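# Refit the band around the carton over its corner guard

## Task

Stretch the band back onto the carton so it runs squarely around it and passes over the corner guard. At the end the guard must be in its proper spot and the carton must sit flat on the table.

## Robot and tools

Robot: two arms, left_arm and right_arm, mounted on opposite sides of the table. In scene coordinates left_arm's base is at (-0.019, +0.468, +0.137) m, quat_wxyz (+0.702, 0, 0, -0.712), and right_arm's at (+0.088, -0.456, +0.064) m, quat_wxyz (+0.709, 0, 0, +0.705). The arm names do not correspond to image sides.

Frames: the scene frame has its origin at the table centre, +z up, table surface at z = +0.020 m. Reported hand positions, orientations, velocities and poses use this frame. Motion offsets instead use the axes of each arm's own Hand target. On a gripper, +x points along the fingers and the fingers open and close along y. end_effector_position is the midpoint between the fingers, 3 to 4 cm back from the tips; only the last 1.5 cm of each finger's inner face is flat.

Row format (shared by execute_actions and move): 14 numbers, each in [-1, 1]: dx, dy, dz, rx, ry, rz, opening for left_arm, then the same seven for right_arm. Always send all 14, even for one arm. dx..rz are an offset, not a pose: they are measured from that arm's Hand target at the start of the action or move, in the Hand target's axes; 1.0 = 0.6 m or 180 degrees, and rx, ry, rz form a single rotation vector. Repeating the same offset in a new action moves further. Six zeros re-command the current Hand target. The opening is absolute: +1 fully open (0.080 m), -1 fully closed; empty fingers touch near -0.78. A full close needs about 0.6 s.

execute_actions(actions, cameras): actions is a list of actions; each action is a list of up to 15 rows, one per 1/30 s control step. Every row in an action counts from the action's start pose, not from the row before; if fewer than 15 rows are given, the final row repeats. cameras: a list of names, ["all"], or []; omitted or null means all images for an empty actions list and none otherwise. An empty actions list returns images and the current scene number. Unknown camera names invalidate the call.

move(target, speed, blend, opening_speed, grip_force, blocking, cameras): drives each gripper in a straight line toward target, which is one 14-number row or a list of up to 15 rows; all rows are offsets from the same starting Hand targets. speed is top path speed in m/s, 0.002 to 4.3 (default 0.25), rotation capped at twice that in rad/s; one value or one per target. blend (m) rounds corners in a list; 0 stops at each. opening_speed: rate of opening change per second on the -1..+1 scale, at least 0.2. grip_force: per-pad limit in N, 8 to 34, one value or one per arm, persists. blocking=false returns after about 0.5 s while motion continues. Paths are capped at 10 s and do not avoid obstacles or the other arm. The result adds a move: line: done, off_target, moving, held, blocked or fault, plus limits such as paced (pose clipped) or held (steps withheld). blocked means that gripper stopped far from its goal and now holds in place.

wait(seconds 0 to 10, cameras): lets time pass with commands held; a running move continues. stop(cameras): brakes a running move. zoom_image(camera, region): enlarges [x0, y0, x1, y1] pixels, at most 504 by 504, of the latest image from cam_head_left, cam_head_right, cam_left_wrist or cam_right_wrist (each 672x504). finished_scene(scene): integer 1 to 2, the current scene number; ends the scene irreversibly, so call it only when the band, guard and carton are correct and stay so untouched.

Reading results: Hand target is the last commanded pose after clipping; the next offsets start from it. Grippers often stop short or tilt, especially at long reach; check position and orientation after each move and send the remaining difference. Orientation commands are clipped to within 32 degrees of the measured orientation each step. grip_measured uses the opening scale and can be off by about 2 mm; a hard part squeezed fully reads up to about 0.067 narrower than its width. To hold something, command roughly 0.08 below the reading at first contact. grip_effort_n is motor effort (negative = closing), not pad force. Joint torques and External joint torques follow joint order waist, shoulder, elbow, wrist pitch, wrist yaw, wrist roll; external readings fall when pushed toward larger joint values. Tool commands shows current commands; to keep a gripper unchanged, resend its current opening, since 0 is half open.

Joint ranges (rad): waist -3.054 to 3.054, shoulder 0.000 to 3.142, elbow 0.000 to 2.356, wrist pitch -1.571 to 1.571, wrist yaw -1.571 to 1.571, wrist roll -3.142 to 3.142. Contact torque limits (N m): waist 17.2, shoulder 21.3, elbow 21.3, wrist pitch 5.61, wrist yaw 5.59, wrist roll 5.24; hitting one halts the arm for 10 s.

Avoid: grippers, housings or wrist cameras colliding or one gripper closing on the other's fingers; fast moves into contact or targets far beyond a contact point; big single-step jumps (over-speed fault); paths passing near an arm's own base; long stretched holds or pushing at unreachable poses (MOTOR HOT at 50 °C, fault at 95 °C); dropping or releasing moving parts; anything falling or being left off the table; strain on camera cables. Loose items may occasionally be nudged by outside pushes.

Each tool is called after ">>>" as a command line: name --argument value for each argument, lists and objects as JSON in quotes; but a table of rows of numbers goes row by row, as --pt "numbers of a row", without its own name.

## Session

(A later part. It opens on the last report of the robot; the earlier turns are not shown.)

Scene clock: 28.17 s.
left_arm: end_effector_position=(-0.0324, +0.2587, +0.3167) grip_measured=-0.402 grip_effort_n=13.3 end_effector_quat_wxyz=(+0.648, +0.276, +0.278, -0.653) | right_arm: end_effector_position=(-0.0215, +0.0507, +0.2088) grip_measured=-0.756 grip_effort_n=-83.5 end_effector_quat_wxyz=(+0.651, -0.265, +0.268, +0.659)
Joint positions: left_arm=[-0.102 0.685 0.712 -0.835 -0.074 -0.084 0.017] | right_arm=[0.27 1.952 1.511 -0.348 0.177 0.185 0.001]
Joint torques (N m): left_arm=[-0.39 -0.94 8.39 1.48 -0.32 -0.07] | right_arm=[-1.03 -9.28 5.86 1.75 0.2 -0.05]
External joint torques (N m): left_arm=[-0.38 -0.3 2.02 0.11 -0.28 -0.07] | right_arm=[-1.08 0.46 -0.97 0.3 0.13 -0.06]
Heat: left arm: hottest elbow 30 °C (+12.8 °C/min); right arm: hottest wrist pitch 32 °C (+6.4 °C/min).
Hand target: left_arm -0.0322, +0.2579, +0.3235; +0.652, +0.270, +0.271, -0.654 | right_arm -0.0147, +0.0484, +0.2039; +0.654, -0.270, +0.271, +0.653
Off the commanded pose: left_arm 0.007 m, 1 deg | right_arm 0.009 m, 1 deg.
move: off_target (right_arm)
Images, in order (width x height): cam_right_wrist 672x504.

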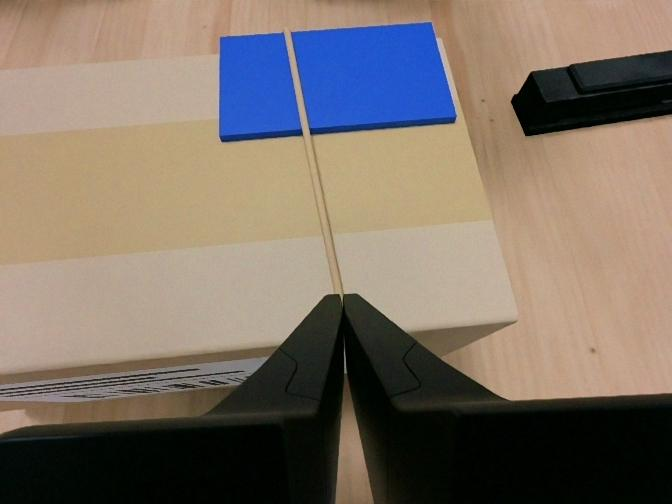

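>>> move --pt "0 0 0 0 0 0 -0.4 0 -0.01 0 0 0 0 -1" --pt "0 0 0 0 0 0 -0.4 0 -0.01 0 0 0 0 -0.4" --pt "0 0 0 0 0 0 -0.4 -0.18 -0.01 0.03 0 0 0 -0.4" --speed 0.1 --opening_speed 0.6 --cameras '["cam_right_wrist","cam_left_wrist","cam_head_left"]'

>>> zoom_image --camera "cam_left_wrist" --region '[200, 100, 500, 360]'

>>> zoom_image --camera "cam_right_wrist" --region '[200, 0, 550, 320]'

Scene clock: 32.63 s.
left_arm: end_effector_position=(-0.0324, +0.2587, +0.3167) grip_measured=-0.402 grip_effort_n=12.8 end_effector_quat_wxyz=(+0.648, +0.276, +0.278, -0.653) | right_arm: end_effector_position=(-0.0084, -0.0155, +0.2862) grip_measured=-0.403 grip_effort_n=17.0 end_effector_quat_wxyz=(+0.651, -0.276, +0.275, +0.651)
Joint positions: left_arm=[-0.102 0.685 0.712 -0.835 -0.074 -0.084 0.017] | right_arm=[0.287 1.689 1.506 -0.638 0.195 0.202 0.017]
Joint torques (N m): left_arm=[-0.08 -1 8.29 1.48 -0.26 -0.04] | right_arm=[0.31 -7.73 9.18 1.54 0.27 0.09]
External joint torques (N m): left_arm=[-0.08 -0.42 1.93 0.11 -0.22 -0.04] | right_arm=[0.29 0.12 2.24 0.1 0.18 0.09]
Heat: left arm: hottest elbow 31 °C (+12.9 °C/min); right arm: hottest wrist pitch 32 °C (+5.5 °C/min).
Hand target: left_arm -0.0322, +0.2579, +0.3235; +0.652, +0.270, +0.271, -0.654 | right_arm -0.0089, -0.0153, +0.2930; +0.654, -0.270, +0.271, +0.653
Off the commanded pose: left_arm 0.007 m, 1 deg | right_arm 0.007 m, 1 deg.
move: done; target 2's new opening was sent with right_arm's hand 0.012 m and 1 deg from that target
Images, in order (width x height): cam_head_left 672x504, cam_left_wrist 672x504, cam_right_wrist 672x504.

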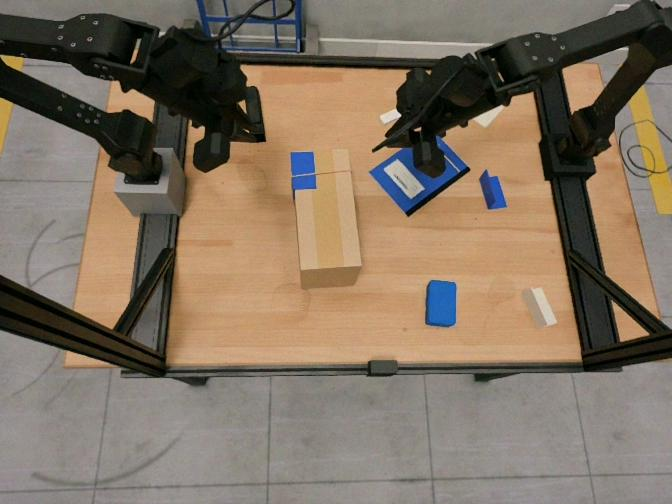

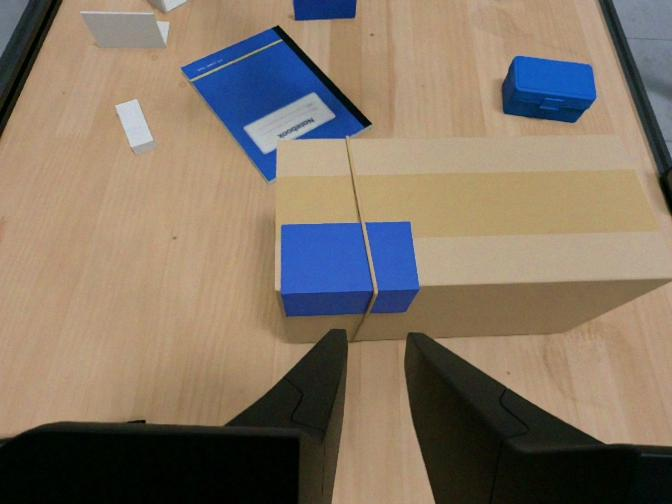

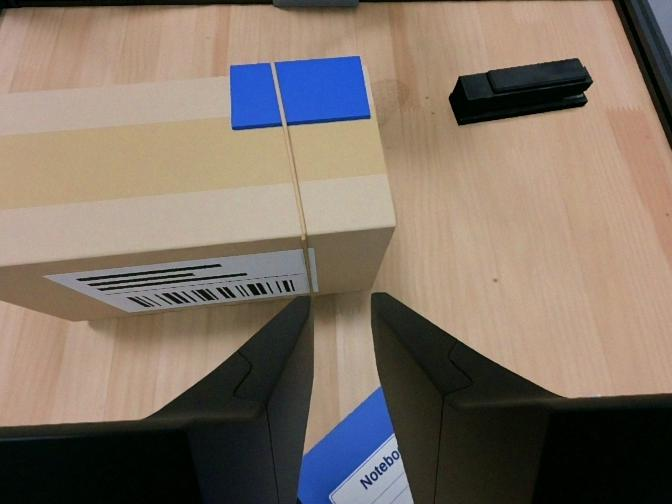

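Scaled by 1.680 from the camera's 672x504 image, which has a finer 960x720 frame.

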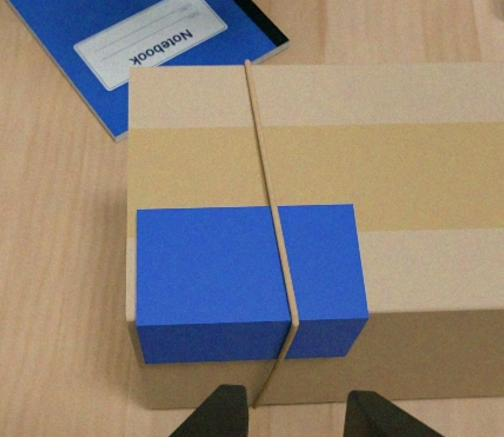

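Scaled by 1.440 from the camera's 672x504 image, which has a finer 960x720 frame.

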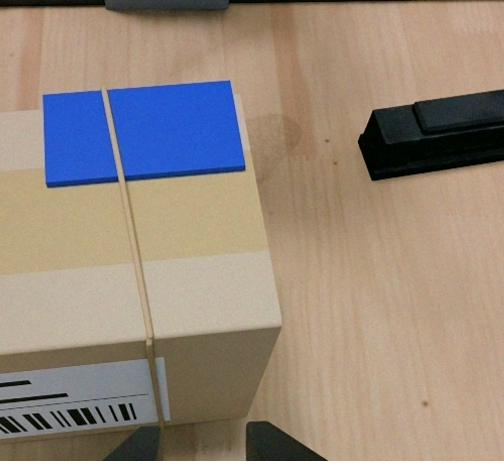

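>>> move --pt "0.16 -0.023 -0.054 0 0 0 -0.3 0 0 0 0 0 0 -0.4" --pt "0.215 -0.023 -0.054 0 0 0 -0.3 0 0 0 0 0 0 -0.4" --speed '[0.2,0.06]' --blend '[0.01,0]' --cameras '["cam_left_wrist"]'

>>> zoom_image --camera "cam_left_wrist" --region '[250, 220, 500, 400]'

Scene clock: 34.60 s.
left_arm: end_effector_position=(-0.0470, +0.1878, +0.2140) grip_measured=-0.302 grip_effort_n=12.8 end_effector_quat_wxyz=(+0.655, +0.266, +0.268, -0.655) | right_arm: end_effector_position=(-0.0084, -0.0155, +0.2862) grip_measured=-0.403 grip_effort_n=16.5 end_effector_quat_wxyz=(+0.651, -0.276, +0.275, +0.651)
Joint positions: left_arm=[-0.144 1.093 0.41 -0.096 -0.111 -0.113 0.021] | right_arm=[0.287 1.689 1.506 -0.638 0.195 0.202 0.017]
Joint torques (N m): left_arm=[0.34 -2.02 5.32 1.76 0.12 0.08] | right_arm=[0.3 -7.76 9.23 1.53 0.27 0.09]
External joint torques (N m): left_arm=[0.34 0.7 -0.83 0.35 0.18 0.07] | right_arm=[0.36 0.08 2.34 0.12 0.17 0.08]
Heat: left arm: hottest elbow 31 °C (+12.1 °C/min); right arm: hottest wrist pitch 32 °C (+5.2 °C/min).
Hand target: left_arm -0.0464, +0.1896, +0.2095; +0.652, +0.270, +0.271, -0.654 | right_arm -0.0089, -0.0153, +0.2930; +0.654, -0.270, +0.271, +0.653
Off the commanded pose: left_arm 0.005 m, 1 deg | right_arm 0.007 m, 1 deg.
move: done
Images, in order (width x height): cam_left_wrist 672x504.

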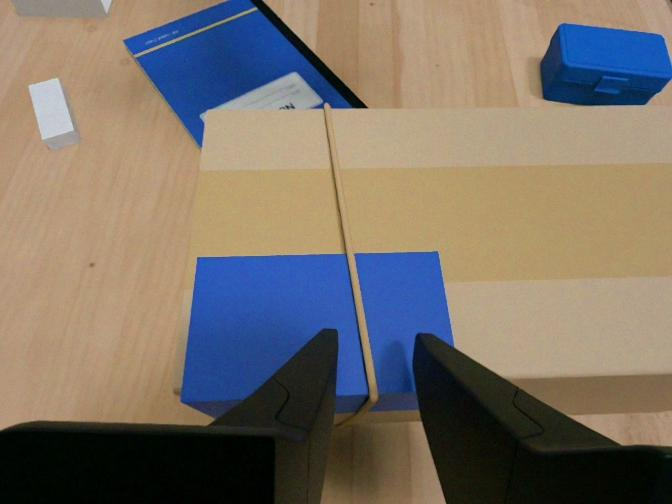

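Scaled by 2.016 from the camera's 672x504 image, which has a finer 960x720 frame.

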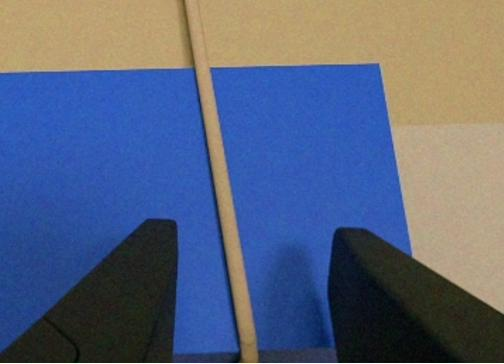

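>>> move --pt "0.010 -0.001 -0.015 0 0 0 -0.3 0 0 0 0 0 0 -0.4" --pt "0.010 -0.001 -0.015 0 0 0 -1 0 0 0 0 0 0 -0.4" --speed 0.05 --opening_speed 0.8 --cameras '["cam_left_wrist"]'

>>> zoom_image --camera "cam_left_wrist" --region '[250, 220, 500, 400]'

Scene clock: 36.80 s.
left_arm: end_effector_position=(-0.0468, +0.1892, +0.2038) grip_measured=-0.762 grip_effort_n=-83.5 end_effector_quat_wxyz=(+0.655, +0.265, +0.267, -0.656) | right_arm: end_effector_position=(-0.0084, -0.0155, +0.2862) grip_measured=-0.403 grip_effort_n=16.5 end_effector_quat_wxyz=(+0.651, -0.276, +0.275, +0.651)
Joint positions: left_arm=[-0.144 1.114 0.373 -0.037 -0.111 -0.113 0.001] | right_arm=[0.287 1.689 1.506 -0.638 0.195 0.202 0.017]
Joint torques (N m): left_arm=[-0.2 -1.98 5.08 1.79 -0.02 -0.06] | right_arm=[0.3 -7.76 9.23 1.53 0.27 0.09]
External joint torques (N m): left_arm=[-0.19 0.74 -0.96 0.38 0.04 -0.06] | right_arm=[0.33 0.18 2.26 0.11 0.17 0.09]
Heat: left arm: hottest elbow 31 °C (+11.4 °C/min); right arm: hottest elbow 32 °C (+11.4 °C/min).
Hand target: left_arm -0.0471, +0.1917, +0.1989; +0.652, +0.270, +0.271, -0.654 | right_arm -0.0089, -0.0153, +0.2930; +0.654, -0.270, +0.271, +0.653
Off the commanded pose: left_arm 0.005 m, 1 deg | right_arm 0.007 m, 1 deg.
move: done
Images, in order (width x height): cam_left_wrist 672x504.

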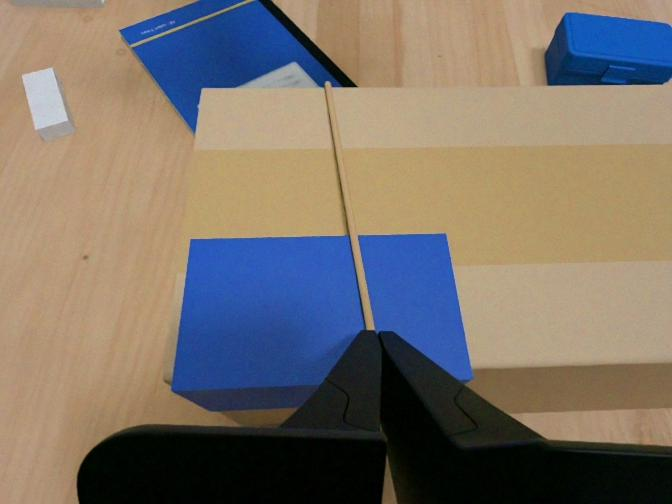

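Scaled by 2.016 from the camera's 672x504 image, which has a finer 960x720 frame.

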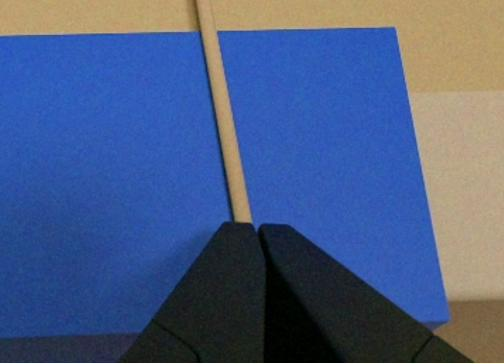

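>>> move --pt "-0.02 0 0.01 0 0 0 -1 0 0 0 0 0 0 -0.4" --pt "-0.02 0.03 0.01 0 0 0 -1 0 0 0 0 0 0 -0.4" --speed 0.06 --cameras '["cam_left_wrist"]'

Scene clock: 39.27 s.
left_arm: end_effector_position=(-0.0293, +0.1981, +0.2056) grip_measured=-0.762 grip_effort_n=-83.5 end_effector_quat_wxyz=(+0.650, +0.277, +0.277, -0.651) | right_arm: end_effector_position=(-0.0084, -0.0155, +0.2862) grip_measured=-0.403 grip_effort_n=16.5 end_effector_quat_wxyz=(+0.651, -0.276, +0.275, +0.651)
Joint positions: left_arm=[-0.046 1.06 0.378 -0.123 -0.042 -0.044 0.001] | right_arm=[0.287 1.689 1.506 -0.638 0.195 0.202 0.017]
Joint torques (N m): left_arm=[0.15 -3.98 6.97 1.46 0.09 0.14] | right_arm=[0.29 -7.76 9.24 1.53 0.27 0.09]
External joint torques (N m): left_arm=[0.14 -1.48 0.8 0.07 0.12 0.14] | right_arm=[0.29 0.05 2.35 0.12 0.18 0.08]
Heat: left arm: hottest elbow 31 °C (+10.7 °C/min); right arm: hottest wrist pitch 33 °C (+6.1 °C/min).
Hand target: left_arm -0.0290, +0.1959, +0.2116; +0.652, +0.270, +0.271, -0.654 | right_arm -0.0089, -0.0153, +0.2930; +0.654, -0.270, +0.271, +0.653
Off the commanded pose: left_arm 0.006 m, 1 deg | right_arm 0.007 m, 1 deg.
move: done
Images, in order (width x height): cam_left_wrist 672x504.

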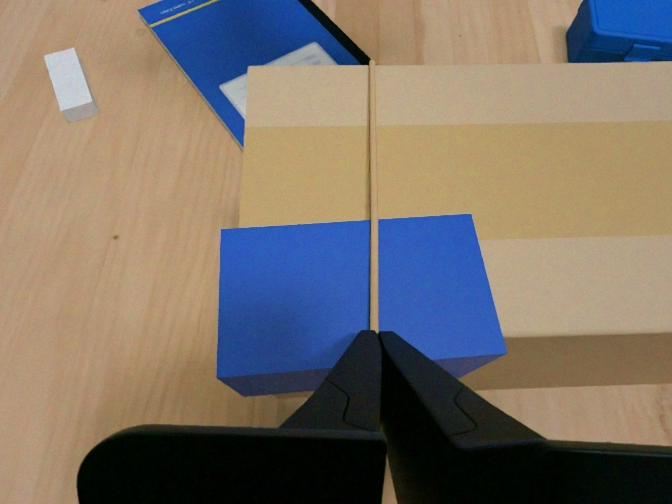

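>>> move --target '[0,-0.033,-0.004,0,0,0,-1,0,0,0,0,0,0,-0.4]' --speed 0.06 --cameras '["cam_left_wrist"]'

>>> zoom_image --camera "cam_left_wrist" --region '[150, 200, 550, 450]'

Scene clock: 40.57 s.
left_arm: end_effector_position=(-0.0480, +0.1996, +0.2062) grip_measured=-0.762 grip_effort_n=-83.5 end_effector_quat_wxyz=(+0.650, +0.274, +0.275, -0.653) | right_arm: end_effector_position=(-0.0084, -0.0155, +0.2862) grip_measured=-0.403 grip_effort_n=17.0 end_effector_quat_wxyz=(+0.651, -0.276, +0.275, +0.651)
Joint positions: left_arm=[-0.156 1.06 0.378 -0.123 -0.115 -0.123 0.001] | right_arm=[0.287 1.689 1.506 -0.638 0.195 0.202 0.017]
Joint torques (N m): left_arm=[-0.27 -3.02 7.08 1.74 -0.25 -0.09] | right_arm=[0.29 -7.76 9.23 1.54 0.27 0.09]
External joint torques (N m): left_arm=[-0.28 -0.49 0.87 0.34 -0.18 -0.09] | right_arm=[0.28 0.07 2.35 0.13 0.18 0.09]
Heat: left arm: hottest elbow 31 °C (+10.4 °C/min); right arm: hottest wrist pitch 33 °C (+5.9 °C/min).
Hand target: left_arm -0.0488, +0.1976, +0.2100; +0.652, +0.270, +0.271, -0.654 | right_arm -0.0089, -0.0153, +0.2930; +0.654, -0.270, +0.271, +0.653
Off the commanded pose: left_arm 0.004 m, 1 deg | right_arm 0.007 m, 1 deg.
move: done
Images, in order (width x height): cam_left_wrist 672x504.

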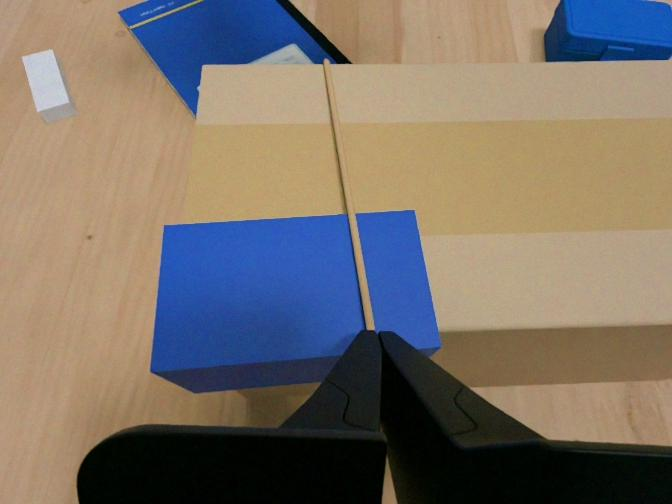

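Scaled by 1.260 from the camera's 672x504 image, which has a finer 960x720 frame.

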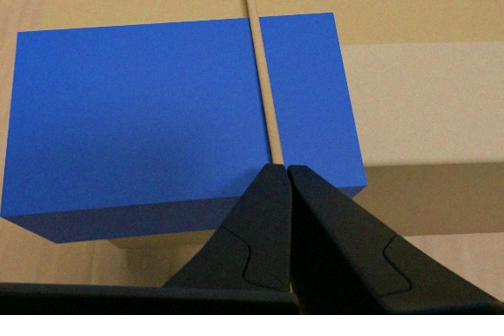

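>>> move --pt "0.015 0 -0.005 0 0 0 -1 0 0 0 0 0 0 -0.4" --pt "0.015 0 -0.005 0 0 0 -0.5 0 0 0 0 0 0 -0.4" --pt "-0.08 0 0 0 0 0 -0.5 0 0 0 0 0 0 -0.4" --pt "-0.08 0.18 0 0 0 0 -1 0 0 0 0 0 0 -0.4" --speed '[0.05,0.05,0.12,0.15]' --opening_speed 0.8 --cameras '["cam_left_wrist","cam_right_wrist"]'

>>> zoom_image --camera "cam_right_wrist" --region '[180, 0, 480, 220]'

Scene clock: 45.73 s.
left_arm: end_effector_position=(+0.0576, +0.2346, +0.2382) grip_measured=-0.762 grip_effort_n=-83.5 end_effector_quat_wxyz=(+0.651, +0.272, +0.277, -0.652) | right_arm: end_effector_position=(-0.0084, -0.0155, +0.2862) grip_measured=-0.403 grip_effort_n=16.5 end_effector_quat_wxyz=(+0.651, -0.276, +0.275, +0.651)
Joint positions: left_arm=[0.556 0.919 0.47 -0.428 0.371 0.402 0.001] | right_arm=[0.287 1.689 1.506 -0.638 0.195 0.202 0.017]
Joint torques (N m): left_arm=[0.25 -1.33 8.29 1.56 0.42 0.09] | right_arm=[0.3 -7.76 9.23 1.54 0.27 0.09]
External joint torques (N m): left_arm=[0.24 0.56 1.88 0.28 0.23 0.09] | right_arm=[0.28 0.13 2.28 0.11 0.18 0.09]
Heat: left arm: hottest elbow 31 °C (+9.2 °C/min); right arm: hottest elbow 34 °C (+11.8 °C/min).
Hand target: left_arm +0.0594, +0.2314, +0.2435; +0.652, +0.270, +0.271, -0.654 | right_arm -0.0089, -0.0153, +0.2930; +0.654, -0.270, +0.271, +0.653
Off the commanded pose: left_arm 0.007 m, 1 deg | right_arm 0.007 m, 1 deg.
move: done
Images, in order (width x height): cam_left_wrist 672x504, cam_right_wrist 672x504.

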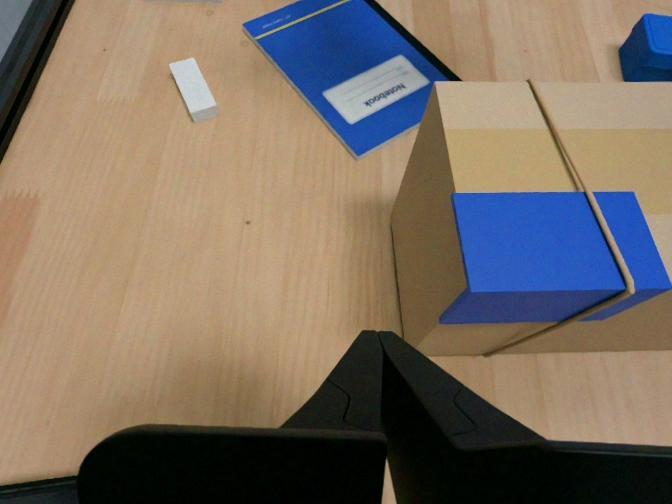

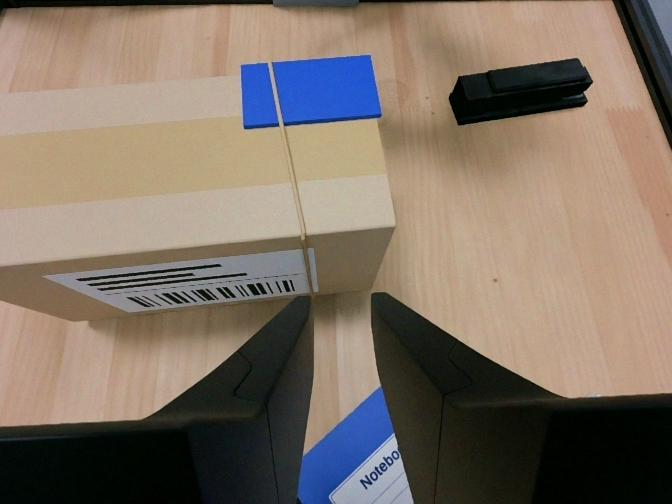

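Scaled by 1.680 from the camera's 672x504 image, which has a finer 960x720 frame.

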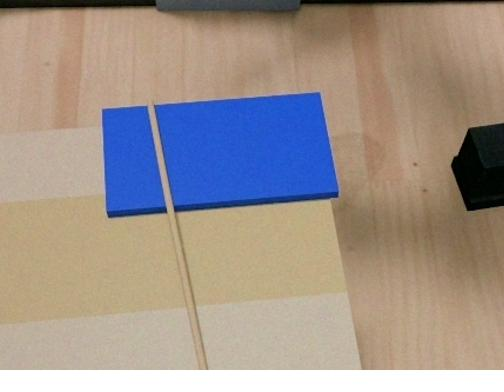

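>>> move --target '[0.111,-0.045,-0.02,0,0,0,-1,0,0,0,0,0,0,-0.4]' --speed 0.12 --cameras '["cam_left_wrist"]'

>>> zoom_image --camera "cam_left_wrist" --region '[300, 180, 600, 420]'

Scene clock: 47.43 s.
left_arm: end_effector_position=(+0.0328, +0.1908, +0.1923) grip_measured=-0.762 grip_effort_n=-83.5 end_effector_quat_wxyz=(+0.653, +0.266, +0.267, -0.657) | right_arm: end_effector_position=(-0.0084, -0.0155, +0.2862) grip_measured=-0.403 grip_effort_n=16.5 end_effector_quat_wxyz=(+0.651, -0.276, +0.275, +0.651)
Joint positions: left_arm=[0.316 1.18 0.358 0.025 0.219 0.215 0.001] | right_arm=[0.287 1.689 1.506 -0.638 0.195 0.202 0.017]
Joint torques (N m): left_arm=[-0.31 -2.48 4.88 1.79 -0.08 -0.04] | right_arm=[0.29 -7.76 9.24 1.54 0.27 0.09]
External joint torques (N m): left_arm=[-0.31 0.49 -0.89 0.42 -0.19 -0.04] | right_arm=[0.31 0.06 2.34 0.12 0.18 0.09]
Heat: left arm: hottest elbow 31 °C (+8.9 °C/min); right arm: hottest elbow 34 °C (+11.4 °C/min).
Hand target: left_arm +0.0321, +0.1928, +0.1881; +0.652, +0.270, +0.271, -0.654 | right_arm -0.0089, -0.0153, +0.2930; +0.654, -0.270, +0.271, +0.653
Off the commanded pose: left_arm 0.005 m, 1 deg | right_arm 0.007 m, 1 deg.
move: done
Images, in order (width x height): cam_left_wrist 672x504.

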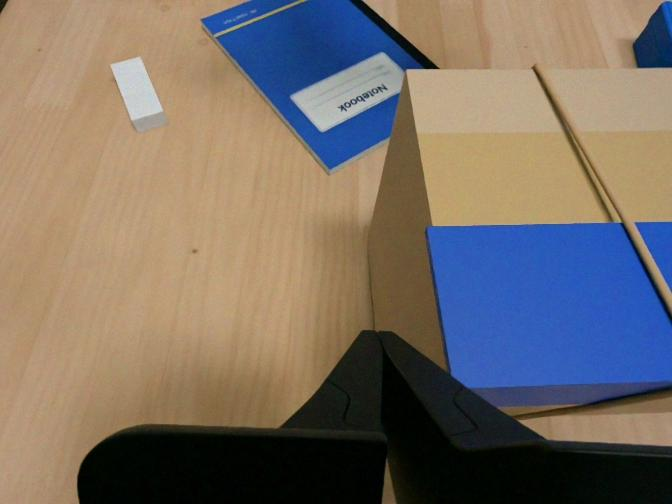

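Scaled by 1.680 from the camera's 672x504 image, which has a finer 960x720 frame.

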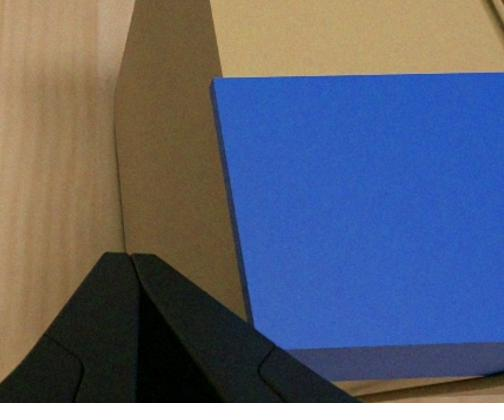

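>>> move --target '[0,-0.011,0,0,0,0,-1,0,0,0,0,0,0,-0.4]' --speed 0.04 --cameras '["cam_left_wrist","cam_right_wrist"]'

>>> zoom_image --camera "cam_left_wrist" --region '[300, 180, 600, 420]'

>>> zoom_image --camera "cam_right_wrist" --region '[180, 0, 480, 220]'

Scene clock: 48.43 s.
left_arm: end_effector_position=(+0.0260, +0.1910, +0.1899) grip_measured=-0.762 grip_effort_n=-83.5 end_effector_quat_wxyz=(+0.651, +0.268, +0.271, -0.656) | right_arm: end_effector_position=(-0.0084, -0.0155, +0.2862) grip_measured=-0.403 grip_effort_n=16.5 end_effector_quat_wxyz=(+0.651, -0.276, +0.275, +0.651)
Joint positions: left_arm=[0.28 1.18 0.352 0.027 0.194 0.189 0.001] | right_arm=[0.287 1.689 1.506 -0.638 0.195 0.202 0.017]
Joint torques (N m): left_arm=[-0.13 -3.25 4.85 1.76 -0.08 -0.11] | right_arm=[0.28 -7.77 9.23 1.53 0.27 0.09]
External joint torques (N m): left_arm=[-0.12 -0.31 -0.94 0.38 -0.17 -0.11] | right_arm=[0.28 0.01 2.38 0.13 0.18 0.08]
Heat: left arm: hottest elbow 31 °C (+8.7 °C/min); right arm: hottest elbow 34 °C (+11.1 °C/min).
Hand target: left_arm +0.0255, +0.1928, +0.1881; +0.652, +0.270, +0.271, -0.654 | right_arm -0.0089, -0.0153, +0.2930; +0.654, -0.270, +0.271, +0.653
Off the commanded pose: left_arm 0.003 m, 0 deg | right_arm 0.007 m, 1 deg.
move: done
Images, in order (width x height): cam_left_wrist 672x504, cam_right_wrist 672x504.

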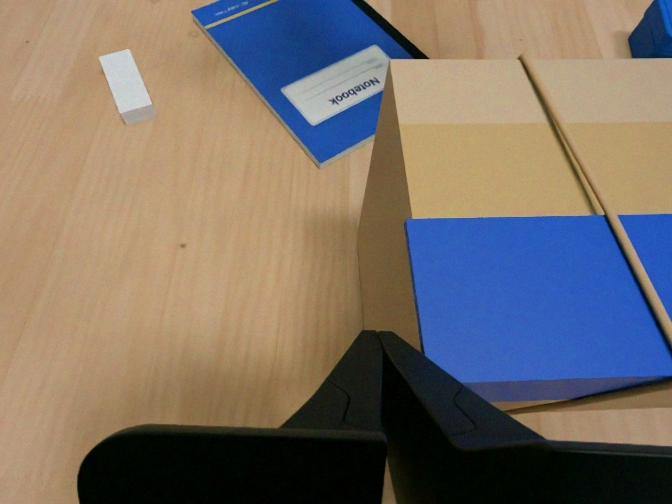

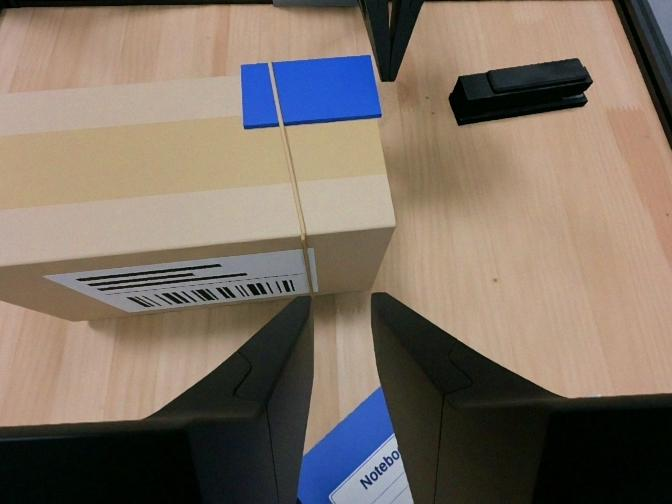

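Scaled by 1.680 from the camera's 672x504 image, which has a finer 960x720 frame.

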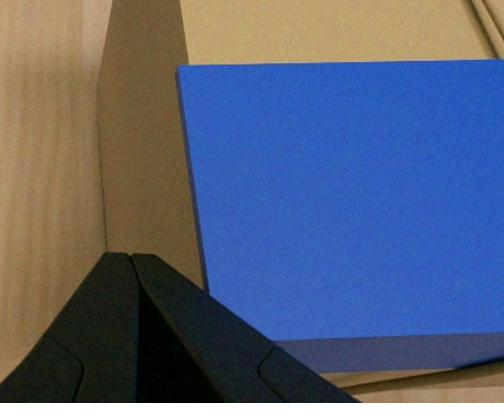

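Scaled by 1.680 from the camera's 672x504 image, which has a finer 960x720 frame.

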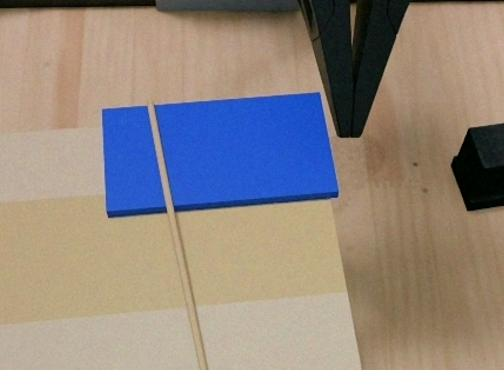

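>>> move --target '[0,-0.013,0,0,0,0,-1,0,0,0,0,0,0,-0.4]' --speed 0.03 --cameras '["cam_left_wrist","cam_right_wrist"]'

>>> zoom_image --camera "cam_left_wrist" --region '[300, 180, 600, 420]'

>>> zoom_image --camera "cam_right_wrist" --region '[180, 0, 480, 220]'

Scene clock: 49.53 s.
left_arm: end_effector_position=(+0.0201, +0.1911, +0.1888) grip_measured=-0.762 grip_effort_n=-83.5 end_effector_quat_wxyz=(+0.654, +0.270, +0.272, -0.652) | right_arm: end_effector_position=(-0.0084, -0.0155, +0.2862) grip_measured=-0.403 grip_effort_n=17.0 end_effector_quat_wxyz=(+0.651, -0.276, +0.275, +0.651)
Joint positions: left_arm=[0.24 1.175 0.346 0.029 0.158 0.157 0.001] | right_arm=[0.287 1.689 1.506 -0.638 0.195 0.202 0.017]
Joint torques (N m): left_arm=[-0.63 -4.13 4.65 1.73 0 -0.02] | right_arm=[0.29 -7.76 9.23 1.53 0.27 0.09]
External joint torques (N m): left_arm=[-0.62 -1.21 -1.17 0.34 -0.08 -0.02] | right_arm=[0.28 0.03 2.37 0.13 0.18 0.09]
Heat: left arm: hottest elbow 31 °C (+8.5 °C/min); right arm: hottest elbow 34 °C (+10.9 °C/min).
Hand target: left_arm +0.0177, +0.1928, +0.1881; +0.652, +0.270, +0.271, -0.655 | right_arm -0.0089, -0.0153, +0.2930; +0.654, -0.270, +0.271, +0.653
Off the commanded pose: left_arm 0.003 m, 0 deg | right_arm 0.007 m, 1 deg.
move: done
Images, in order (width x height): cam_left_wrist 672x504, cam_right_wrist 672x504.

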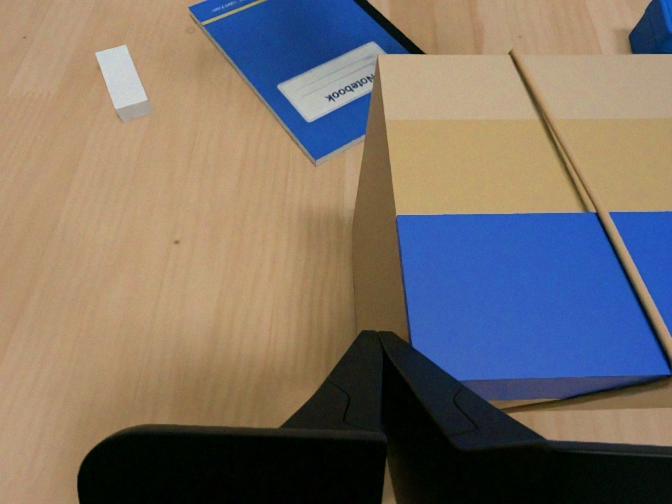

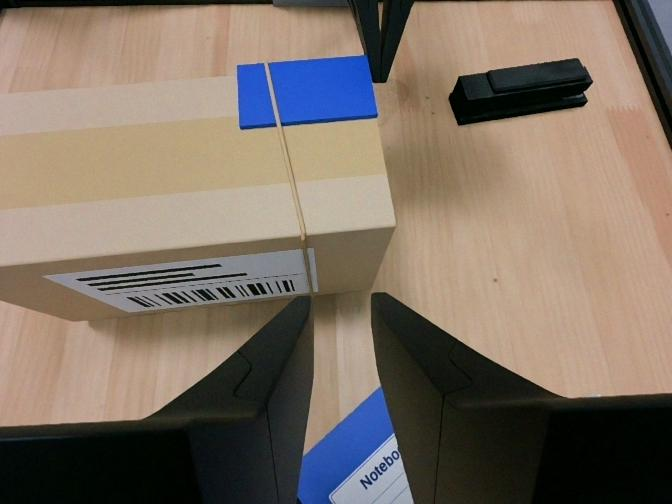

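Scaled by 1.680 from the camera's 672x504 image, which has a finer 960x720 frame.

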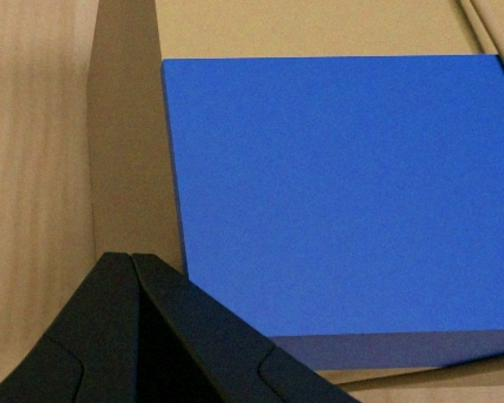

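Scaled by 1.680 from the camera's 672x504 image, which has a finer 960x720 frame.

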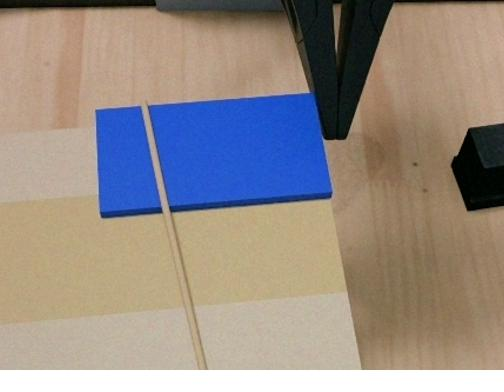

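>>> move --target '[0,-0.01,0,0,0,0,-1,0,0,0,0,0,0,-0.4]' --speed 0.03 --cameras '["cam_left_wrist","cam_right_wrist"]'

>>> zoom_image --camera "cam_right_wrist" --region '[180, 0, 480, 220]'

Scene clock: 50.60 s.
left_arm: end_effector_position=(+0.0172, +0.1911, +0.1888) grip_measured=-0.762 grip_effort_n=-83.5 end_effector_quat_wxyz=(+0.659, +0.271, +0.272, -0.647) | right_arm: end_effector_position=(-0.0084, -0.0155, +0.2862) grip_measured=-0.403 grip_effort_n=16.5 end_effector_quat_wxyz=(+0.651, -0.276, +0.275, +0.651)
Joint positions: left_arm=[0.212 1.168 0.342 0.03 0.125 0.133 0.001] | right_arm=[0.287 1.689 1.506 -0.638 0.195 0.202 0.017]
Joint torques (N m): left_arm=[-1.12 -4.2 4.68 1.63 0.32 -0.1] | right_arm=[0.29 -7.76 9.23 1.53 0.27 0.09]
External joint torques (N m): left_arm=[-1.11 -1.33 -1.11 0.24 0.26 -0.1] | right_arm=[0.25 0.14 2.28 0.1 0.18 0.09]
Heat: left arm: hottest elbow 31 °C (+8.3 °C/min); right arm: hottest elbow 34 °C (+10.7 °C/min).
Hand target: left_arm +0.0117, +0.1928, +0.1881; +0.652, +0.270, +0.271, -0.654 | right_arm -0.0089, -0.0153, +0.2930; +0.654, -0.270, +0.271, +0.653
Off the commanded pose: left_arm 0.006 m, 1 deg | right_arm 0.007 m, 1 deg.
move: done
Images, in order (width x height): cam_left_wrist 672x504, cam_right_wrist 672x504.

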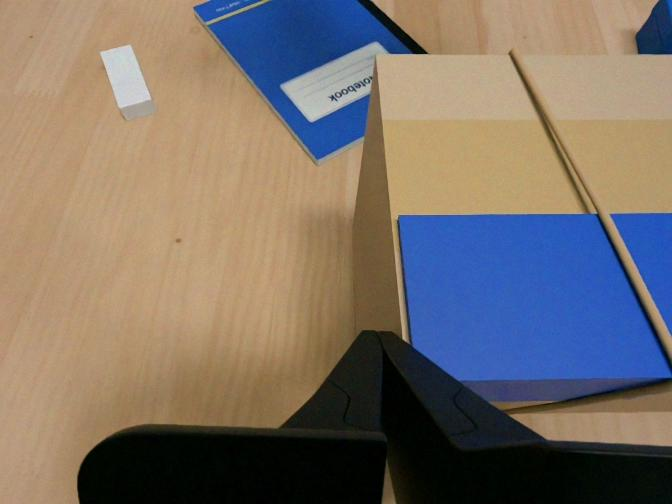

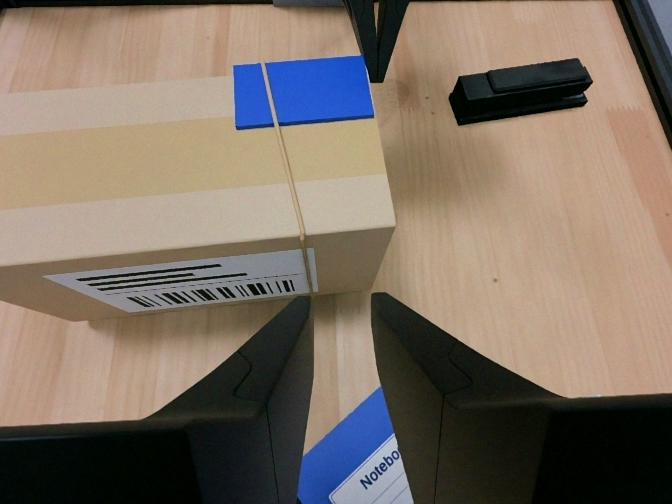

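Scaled by 1.680 from the camera's 672x504 image, which has a finer 960x720 frame.

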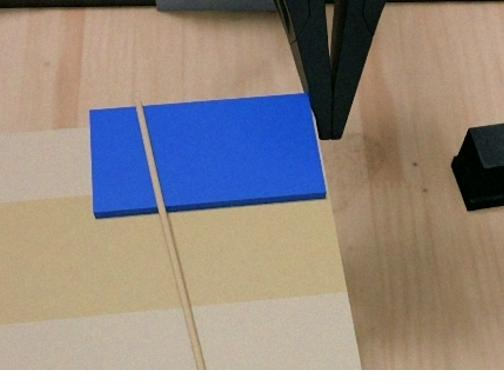

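>>> move --pt "0 0.03 0 0 0 0 -1 0 0 0 0 0 0 -0.4" --pt "-0.15 0.03 0 0 0 0 -0.3 0 0 0 0 0 0 -0.4" --pt "-0.15 -0.13 0.03 0 0 0 -0.3 0 0 0 0 0 0 -0.4" --speed 0.15 --cameras '["cam_left_wrist","cam_right_wrist","cam_head_left"]'

>>> zoom_image --camera "cam_left_wrist" --region '[200, 100, 550, 400]'

Scene clock: 54.60 s.
left_arm: end_effector_position=(-0.0652, +0.2468, +0.2587) grip_measured=-0.302 grip_effort_n=12.8 end_effector_quat_wxyz=(+0.649, +0.275, +0.275, -0.653) | right_arm: end_effector_position=(-0.0084, -0.0155, +0.2862) grip_measured=-0.403 grip_effort_n=16.5 end_effector_quat_wxyz=(+0.651, -0.276, +0.275, +0.651)
Joint positions: left_arm=[-0.357 0.752 0.496 -0.578 -0.251 -0.269 0.021] | right_arm=[0.287 1.689 1.506 -0.638 0.195 0.202 0.017]
Joint torques (N m): left_arm=[-0.4 -0.39 8.67 1.58 -0.36 -0.1] | right_arm=[0.28 -7.75 9.23 1.54 0.27 0.09]
External joint torques (N m): left_arm=[-0.41 0.76 2.01 0.21 -0.23 -0.1] | right_arm=[0.26 0.23 2.22 0.09 0.18 0.09]
Heat: left arm: hottest elbow 31 °C (+7.7 °C/min); right arm: hottest elbow 35 °C (+11.0 °C/min).
Hand target: left_arm -0.0660, +0.2439, +0.2646; +0.652, +0.270, +0.271, -0.654 | right_arm -0.0089, -0.0153, +0.2930; +0.654, -0.270, +0.271, +0.653
Off the commanded pose: left_arm 0.007 m, 1 deg | right_arm 0.007 m, 1 deg.
move: done
Images, in order (width x height): cam_head_left 672x504, cam_left_wrist 672x504, cam_right_wrist 672x504.

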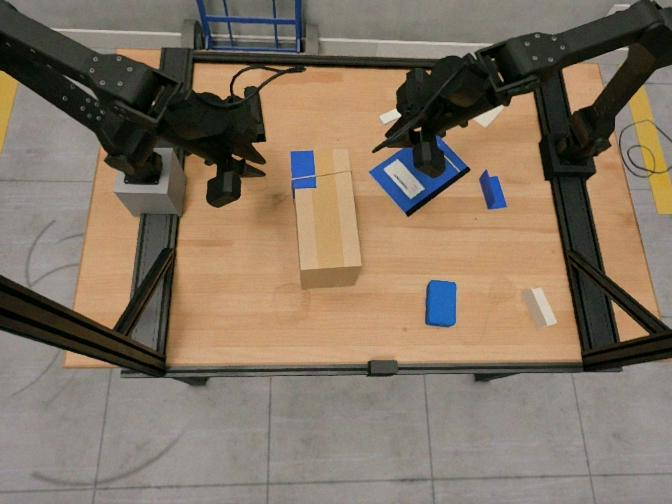

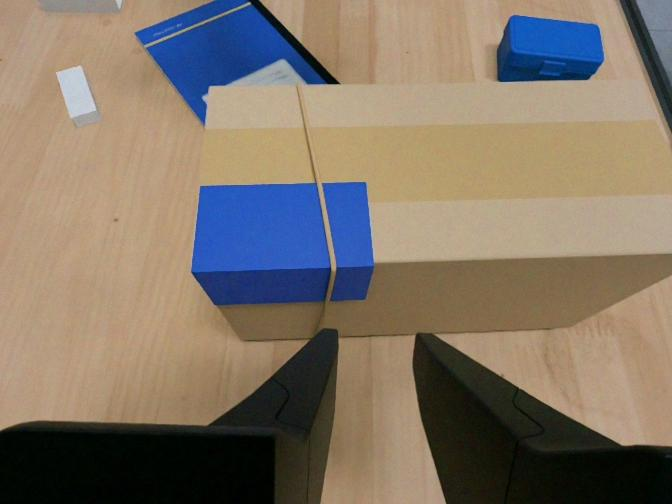

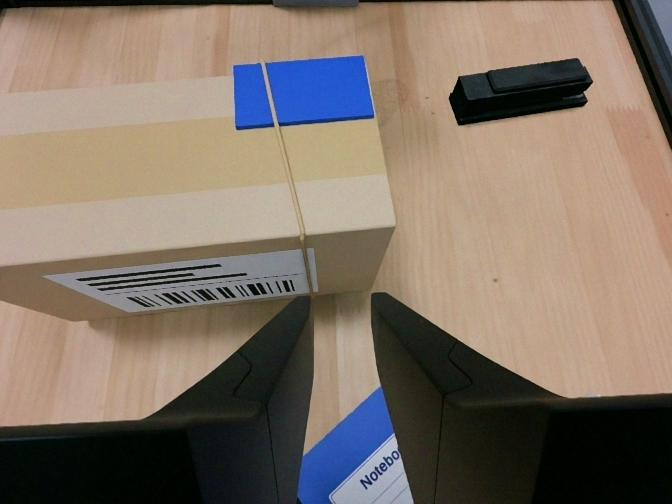

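Scaled by 1.440 from the camera's 672x504 image, which has a finer 960x720 frame.

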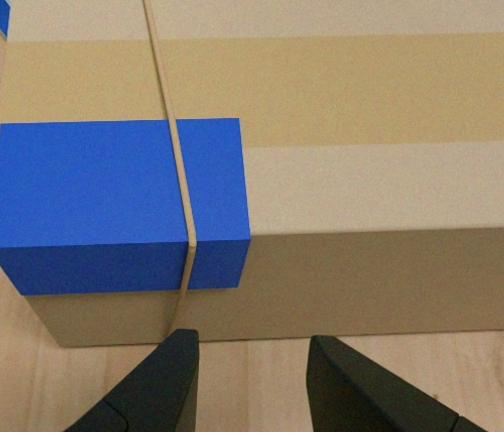

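>>> move --pt "0.1 0.021 -0.014 0 0 0 -0.3 0 0 0 0 0 0 -0.4" --pt "0.142 0.021 -0.014 0 0 0 -0.3 0 0 0 0 0 0 -0.4" --pt "0.142 0.021 -0.014 0 0 0 -1 0 0 0 0 0 0 -0.4" --pt "0.092 0.021 0.0 0 0 0 -1 0 0 0 0 0 0 -0.4" --pt "0.092 0.061 0.0 0 0 0 -1 0 0 0 0 0 0 -0.4" --speed '[0.15,0.06,0.06,0.08,0.08]' --opening_speed 0.8 --cameras '["cam_left_wrist","cam_right_wrist"]'

>>> zoom_image --camera "cam_left_wrist" --region '[150, 150, 550, 430]'

>>> zoom_image --camera "cam_right_wrist" --region '[180, 0, 480, 220]'

Scene clock: 59.53 s.
left_arm: end_effector_position=(-0.0298, +0.2063, +0.2198) grip_measured=-0.762 grip_effort_n=-83.5 end_effector_quat_wxyz=(+0.651, +0.277, +0.277, -0.651) | right_arm: end_effector_position=(-0.0084, -0.0155, +0.2862) grip_measured=-0.403 grip_effort_n=16.5 end_effector_quat_wxyz=(+0.651, -0.276, +0.275, +0.651)
Joint positions: left_arm=[-0.053 0.977 0.405 -0.233 -0.047 -0.049 0.001] | right_arm=[0.287 1.689 1.506 -0.638 0.195 0.202 0.017]
Joint torques (N m): left_arm=[0.5 -3.79 7.44 1.42 0.15 0.15] | right_arm=[0.29 -7.76 9.23 1.54 0.27 0.09]
External joint torques (N m): left_arm=[0.49 -1.64 1.12 0.05 0.18 0.15] | right_arm=[0.29 0.04 2.37 0.14 0.18 0.09]
Heat: left arm: hottest elbow 31 °C (+7.1 °C/min); right arm: hottest elbow 36 °C (+11.1 °C/min).
Hand target: left_arm -0.0296, +0.2048, +0.2256; +0.652, +0.270, +0.271, -0.654 | right_arm -0.0089, -0.0153, +0.2930; +0.654, -0.270, +0.271, +0.653
Off the commanded pose: left_arm 0.006 m, 1 deg | right_arm 0.007 m, 1 deg.
move: done
Images, in order (width x height): cam_left_wrist 672x504, cam_right_wrist 672x504.

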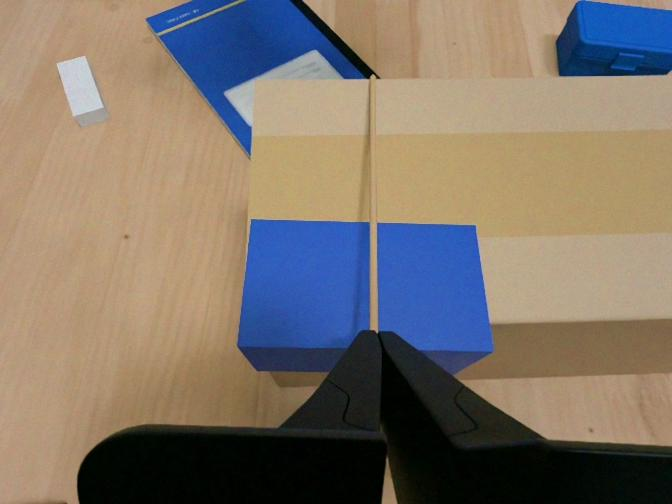

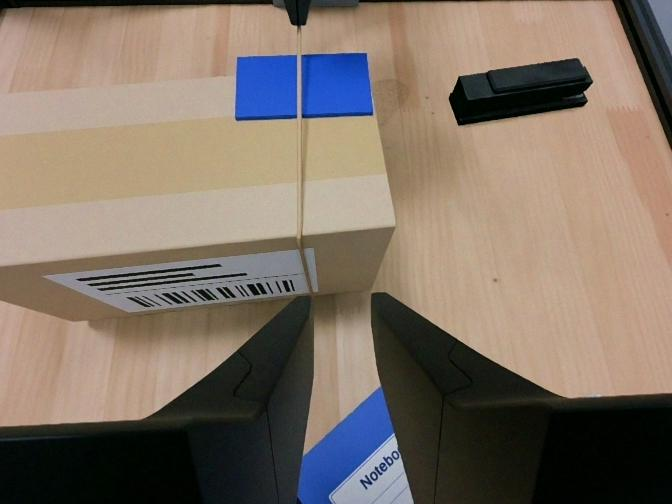

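Scaled by 1.260 from the camera's 672x504 image, which has a finer 960x720 frame.

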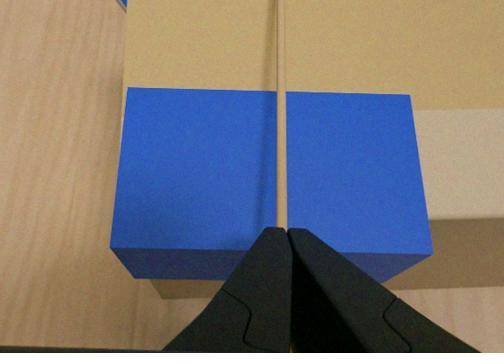

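Scaled by 1.680 from the camera's 672x504 image, which has a finer 960x720 frame.

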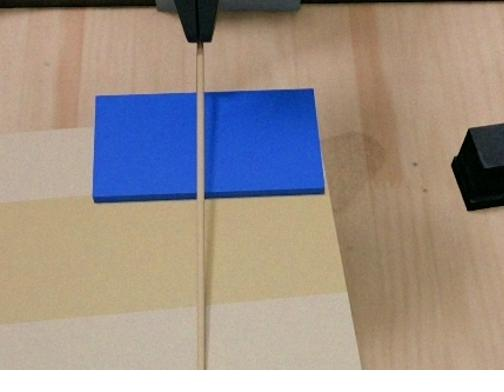

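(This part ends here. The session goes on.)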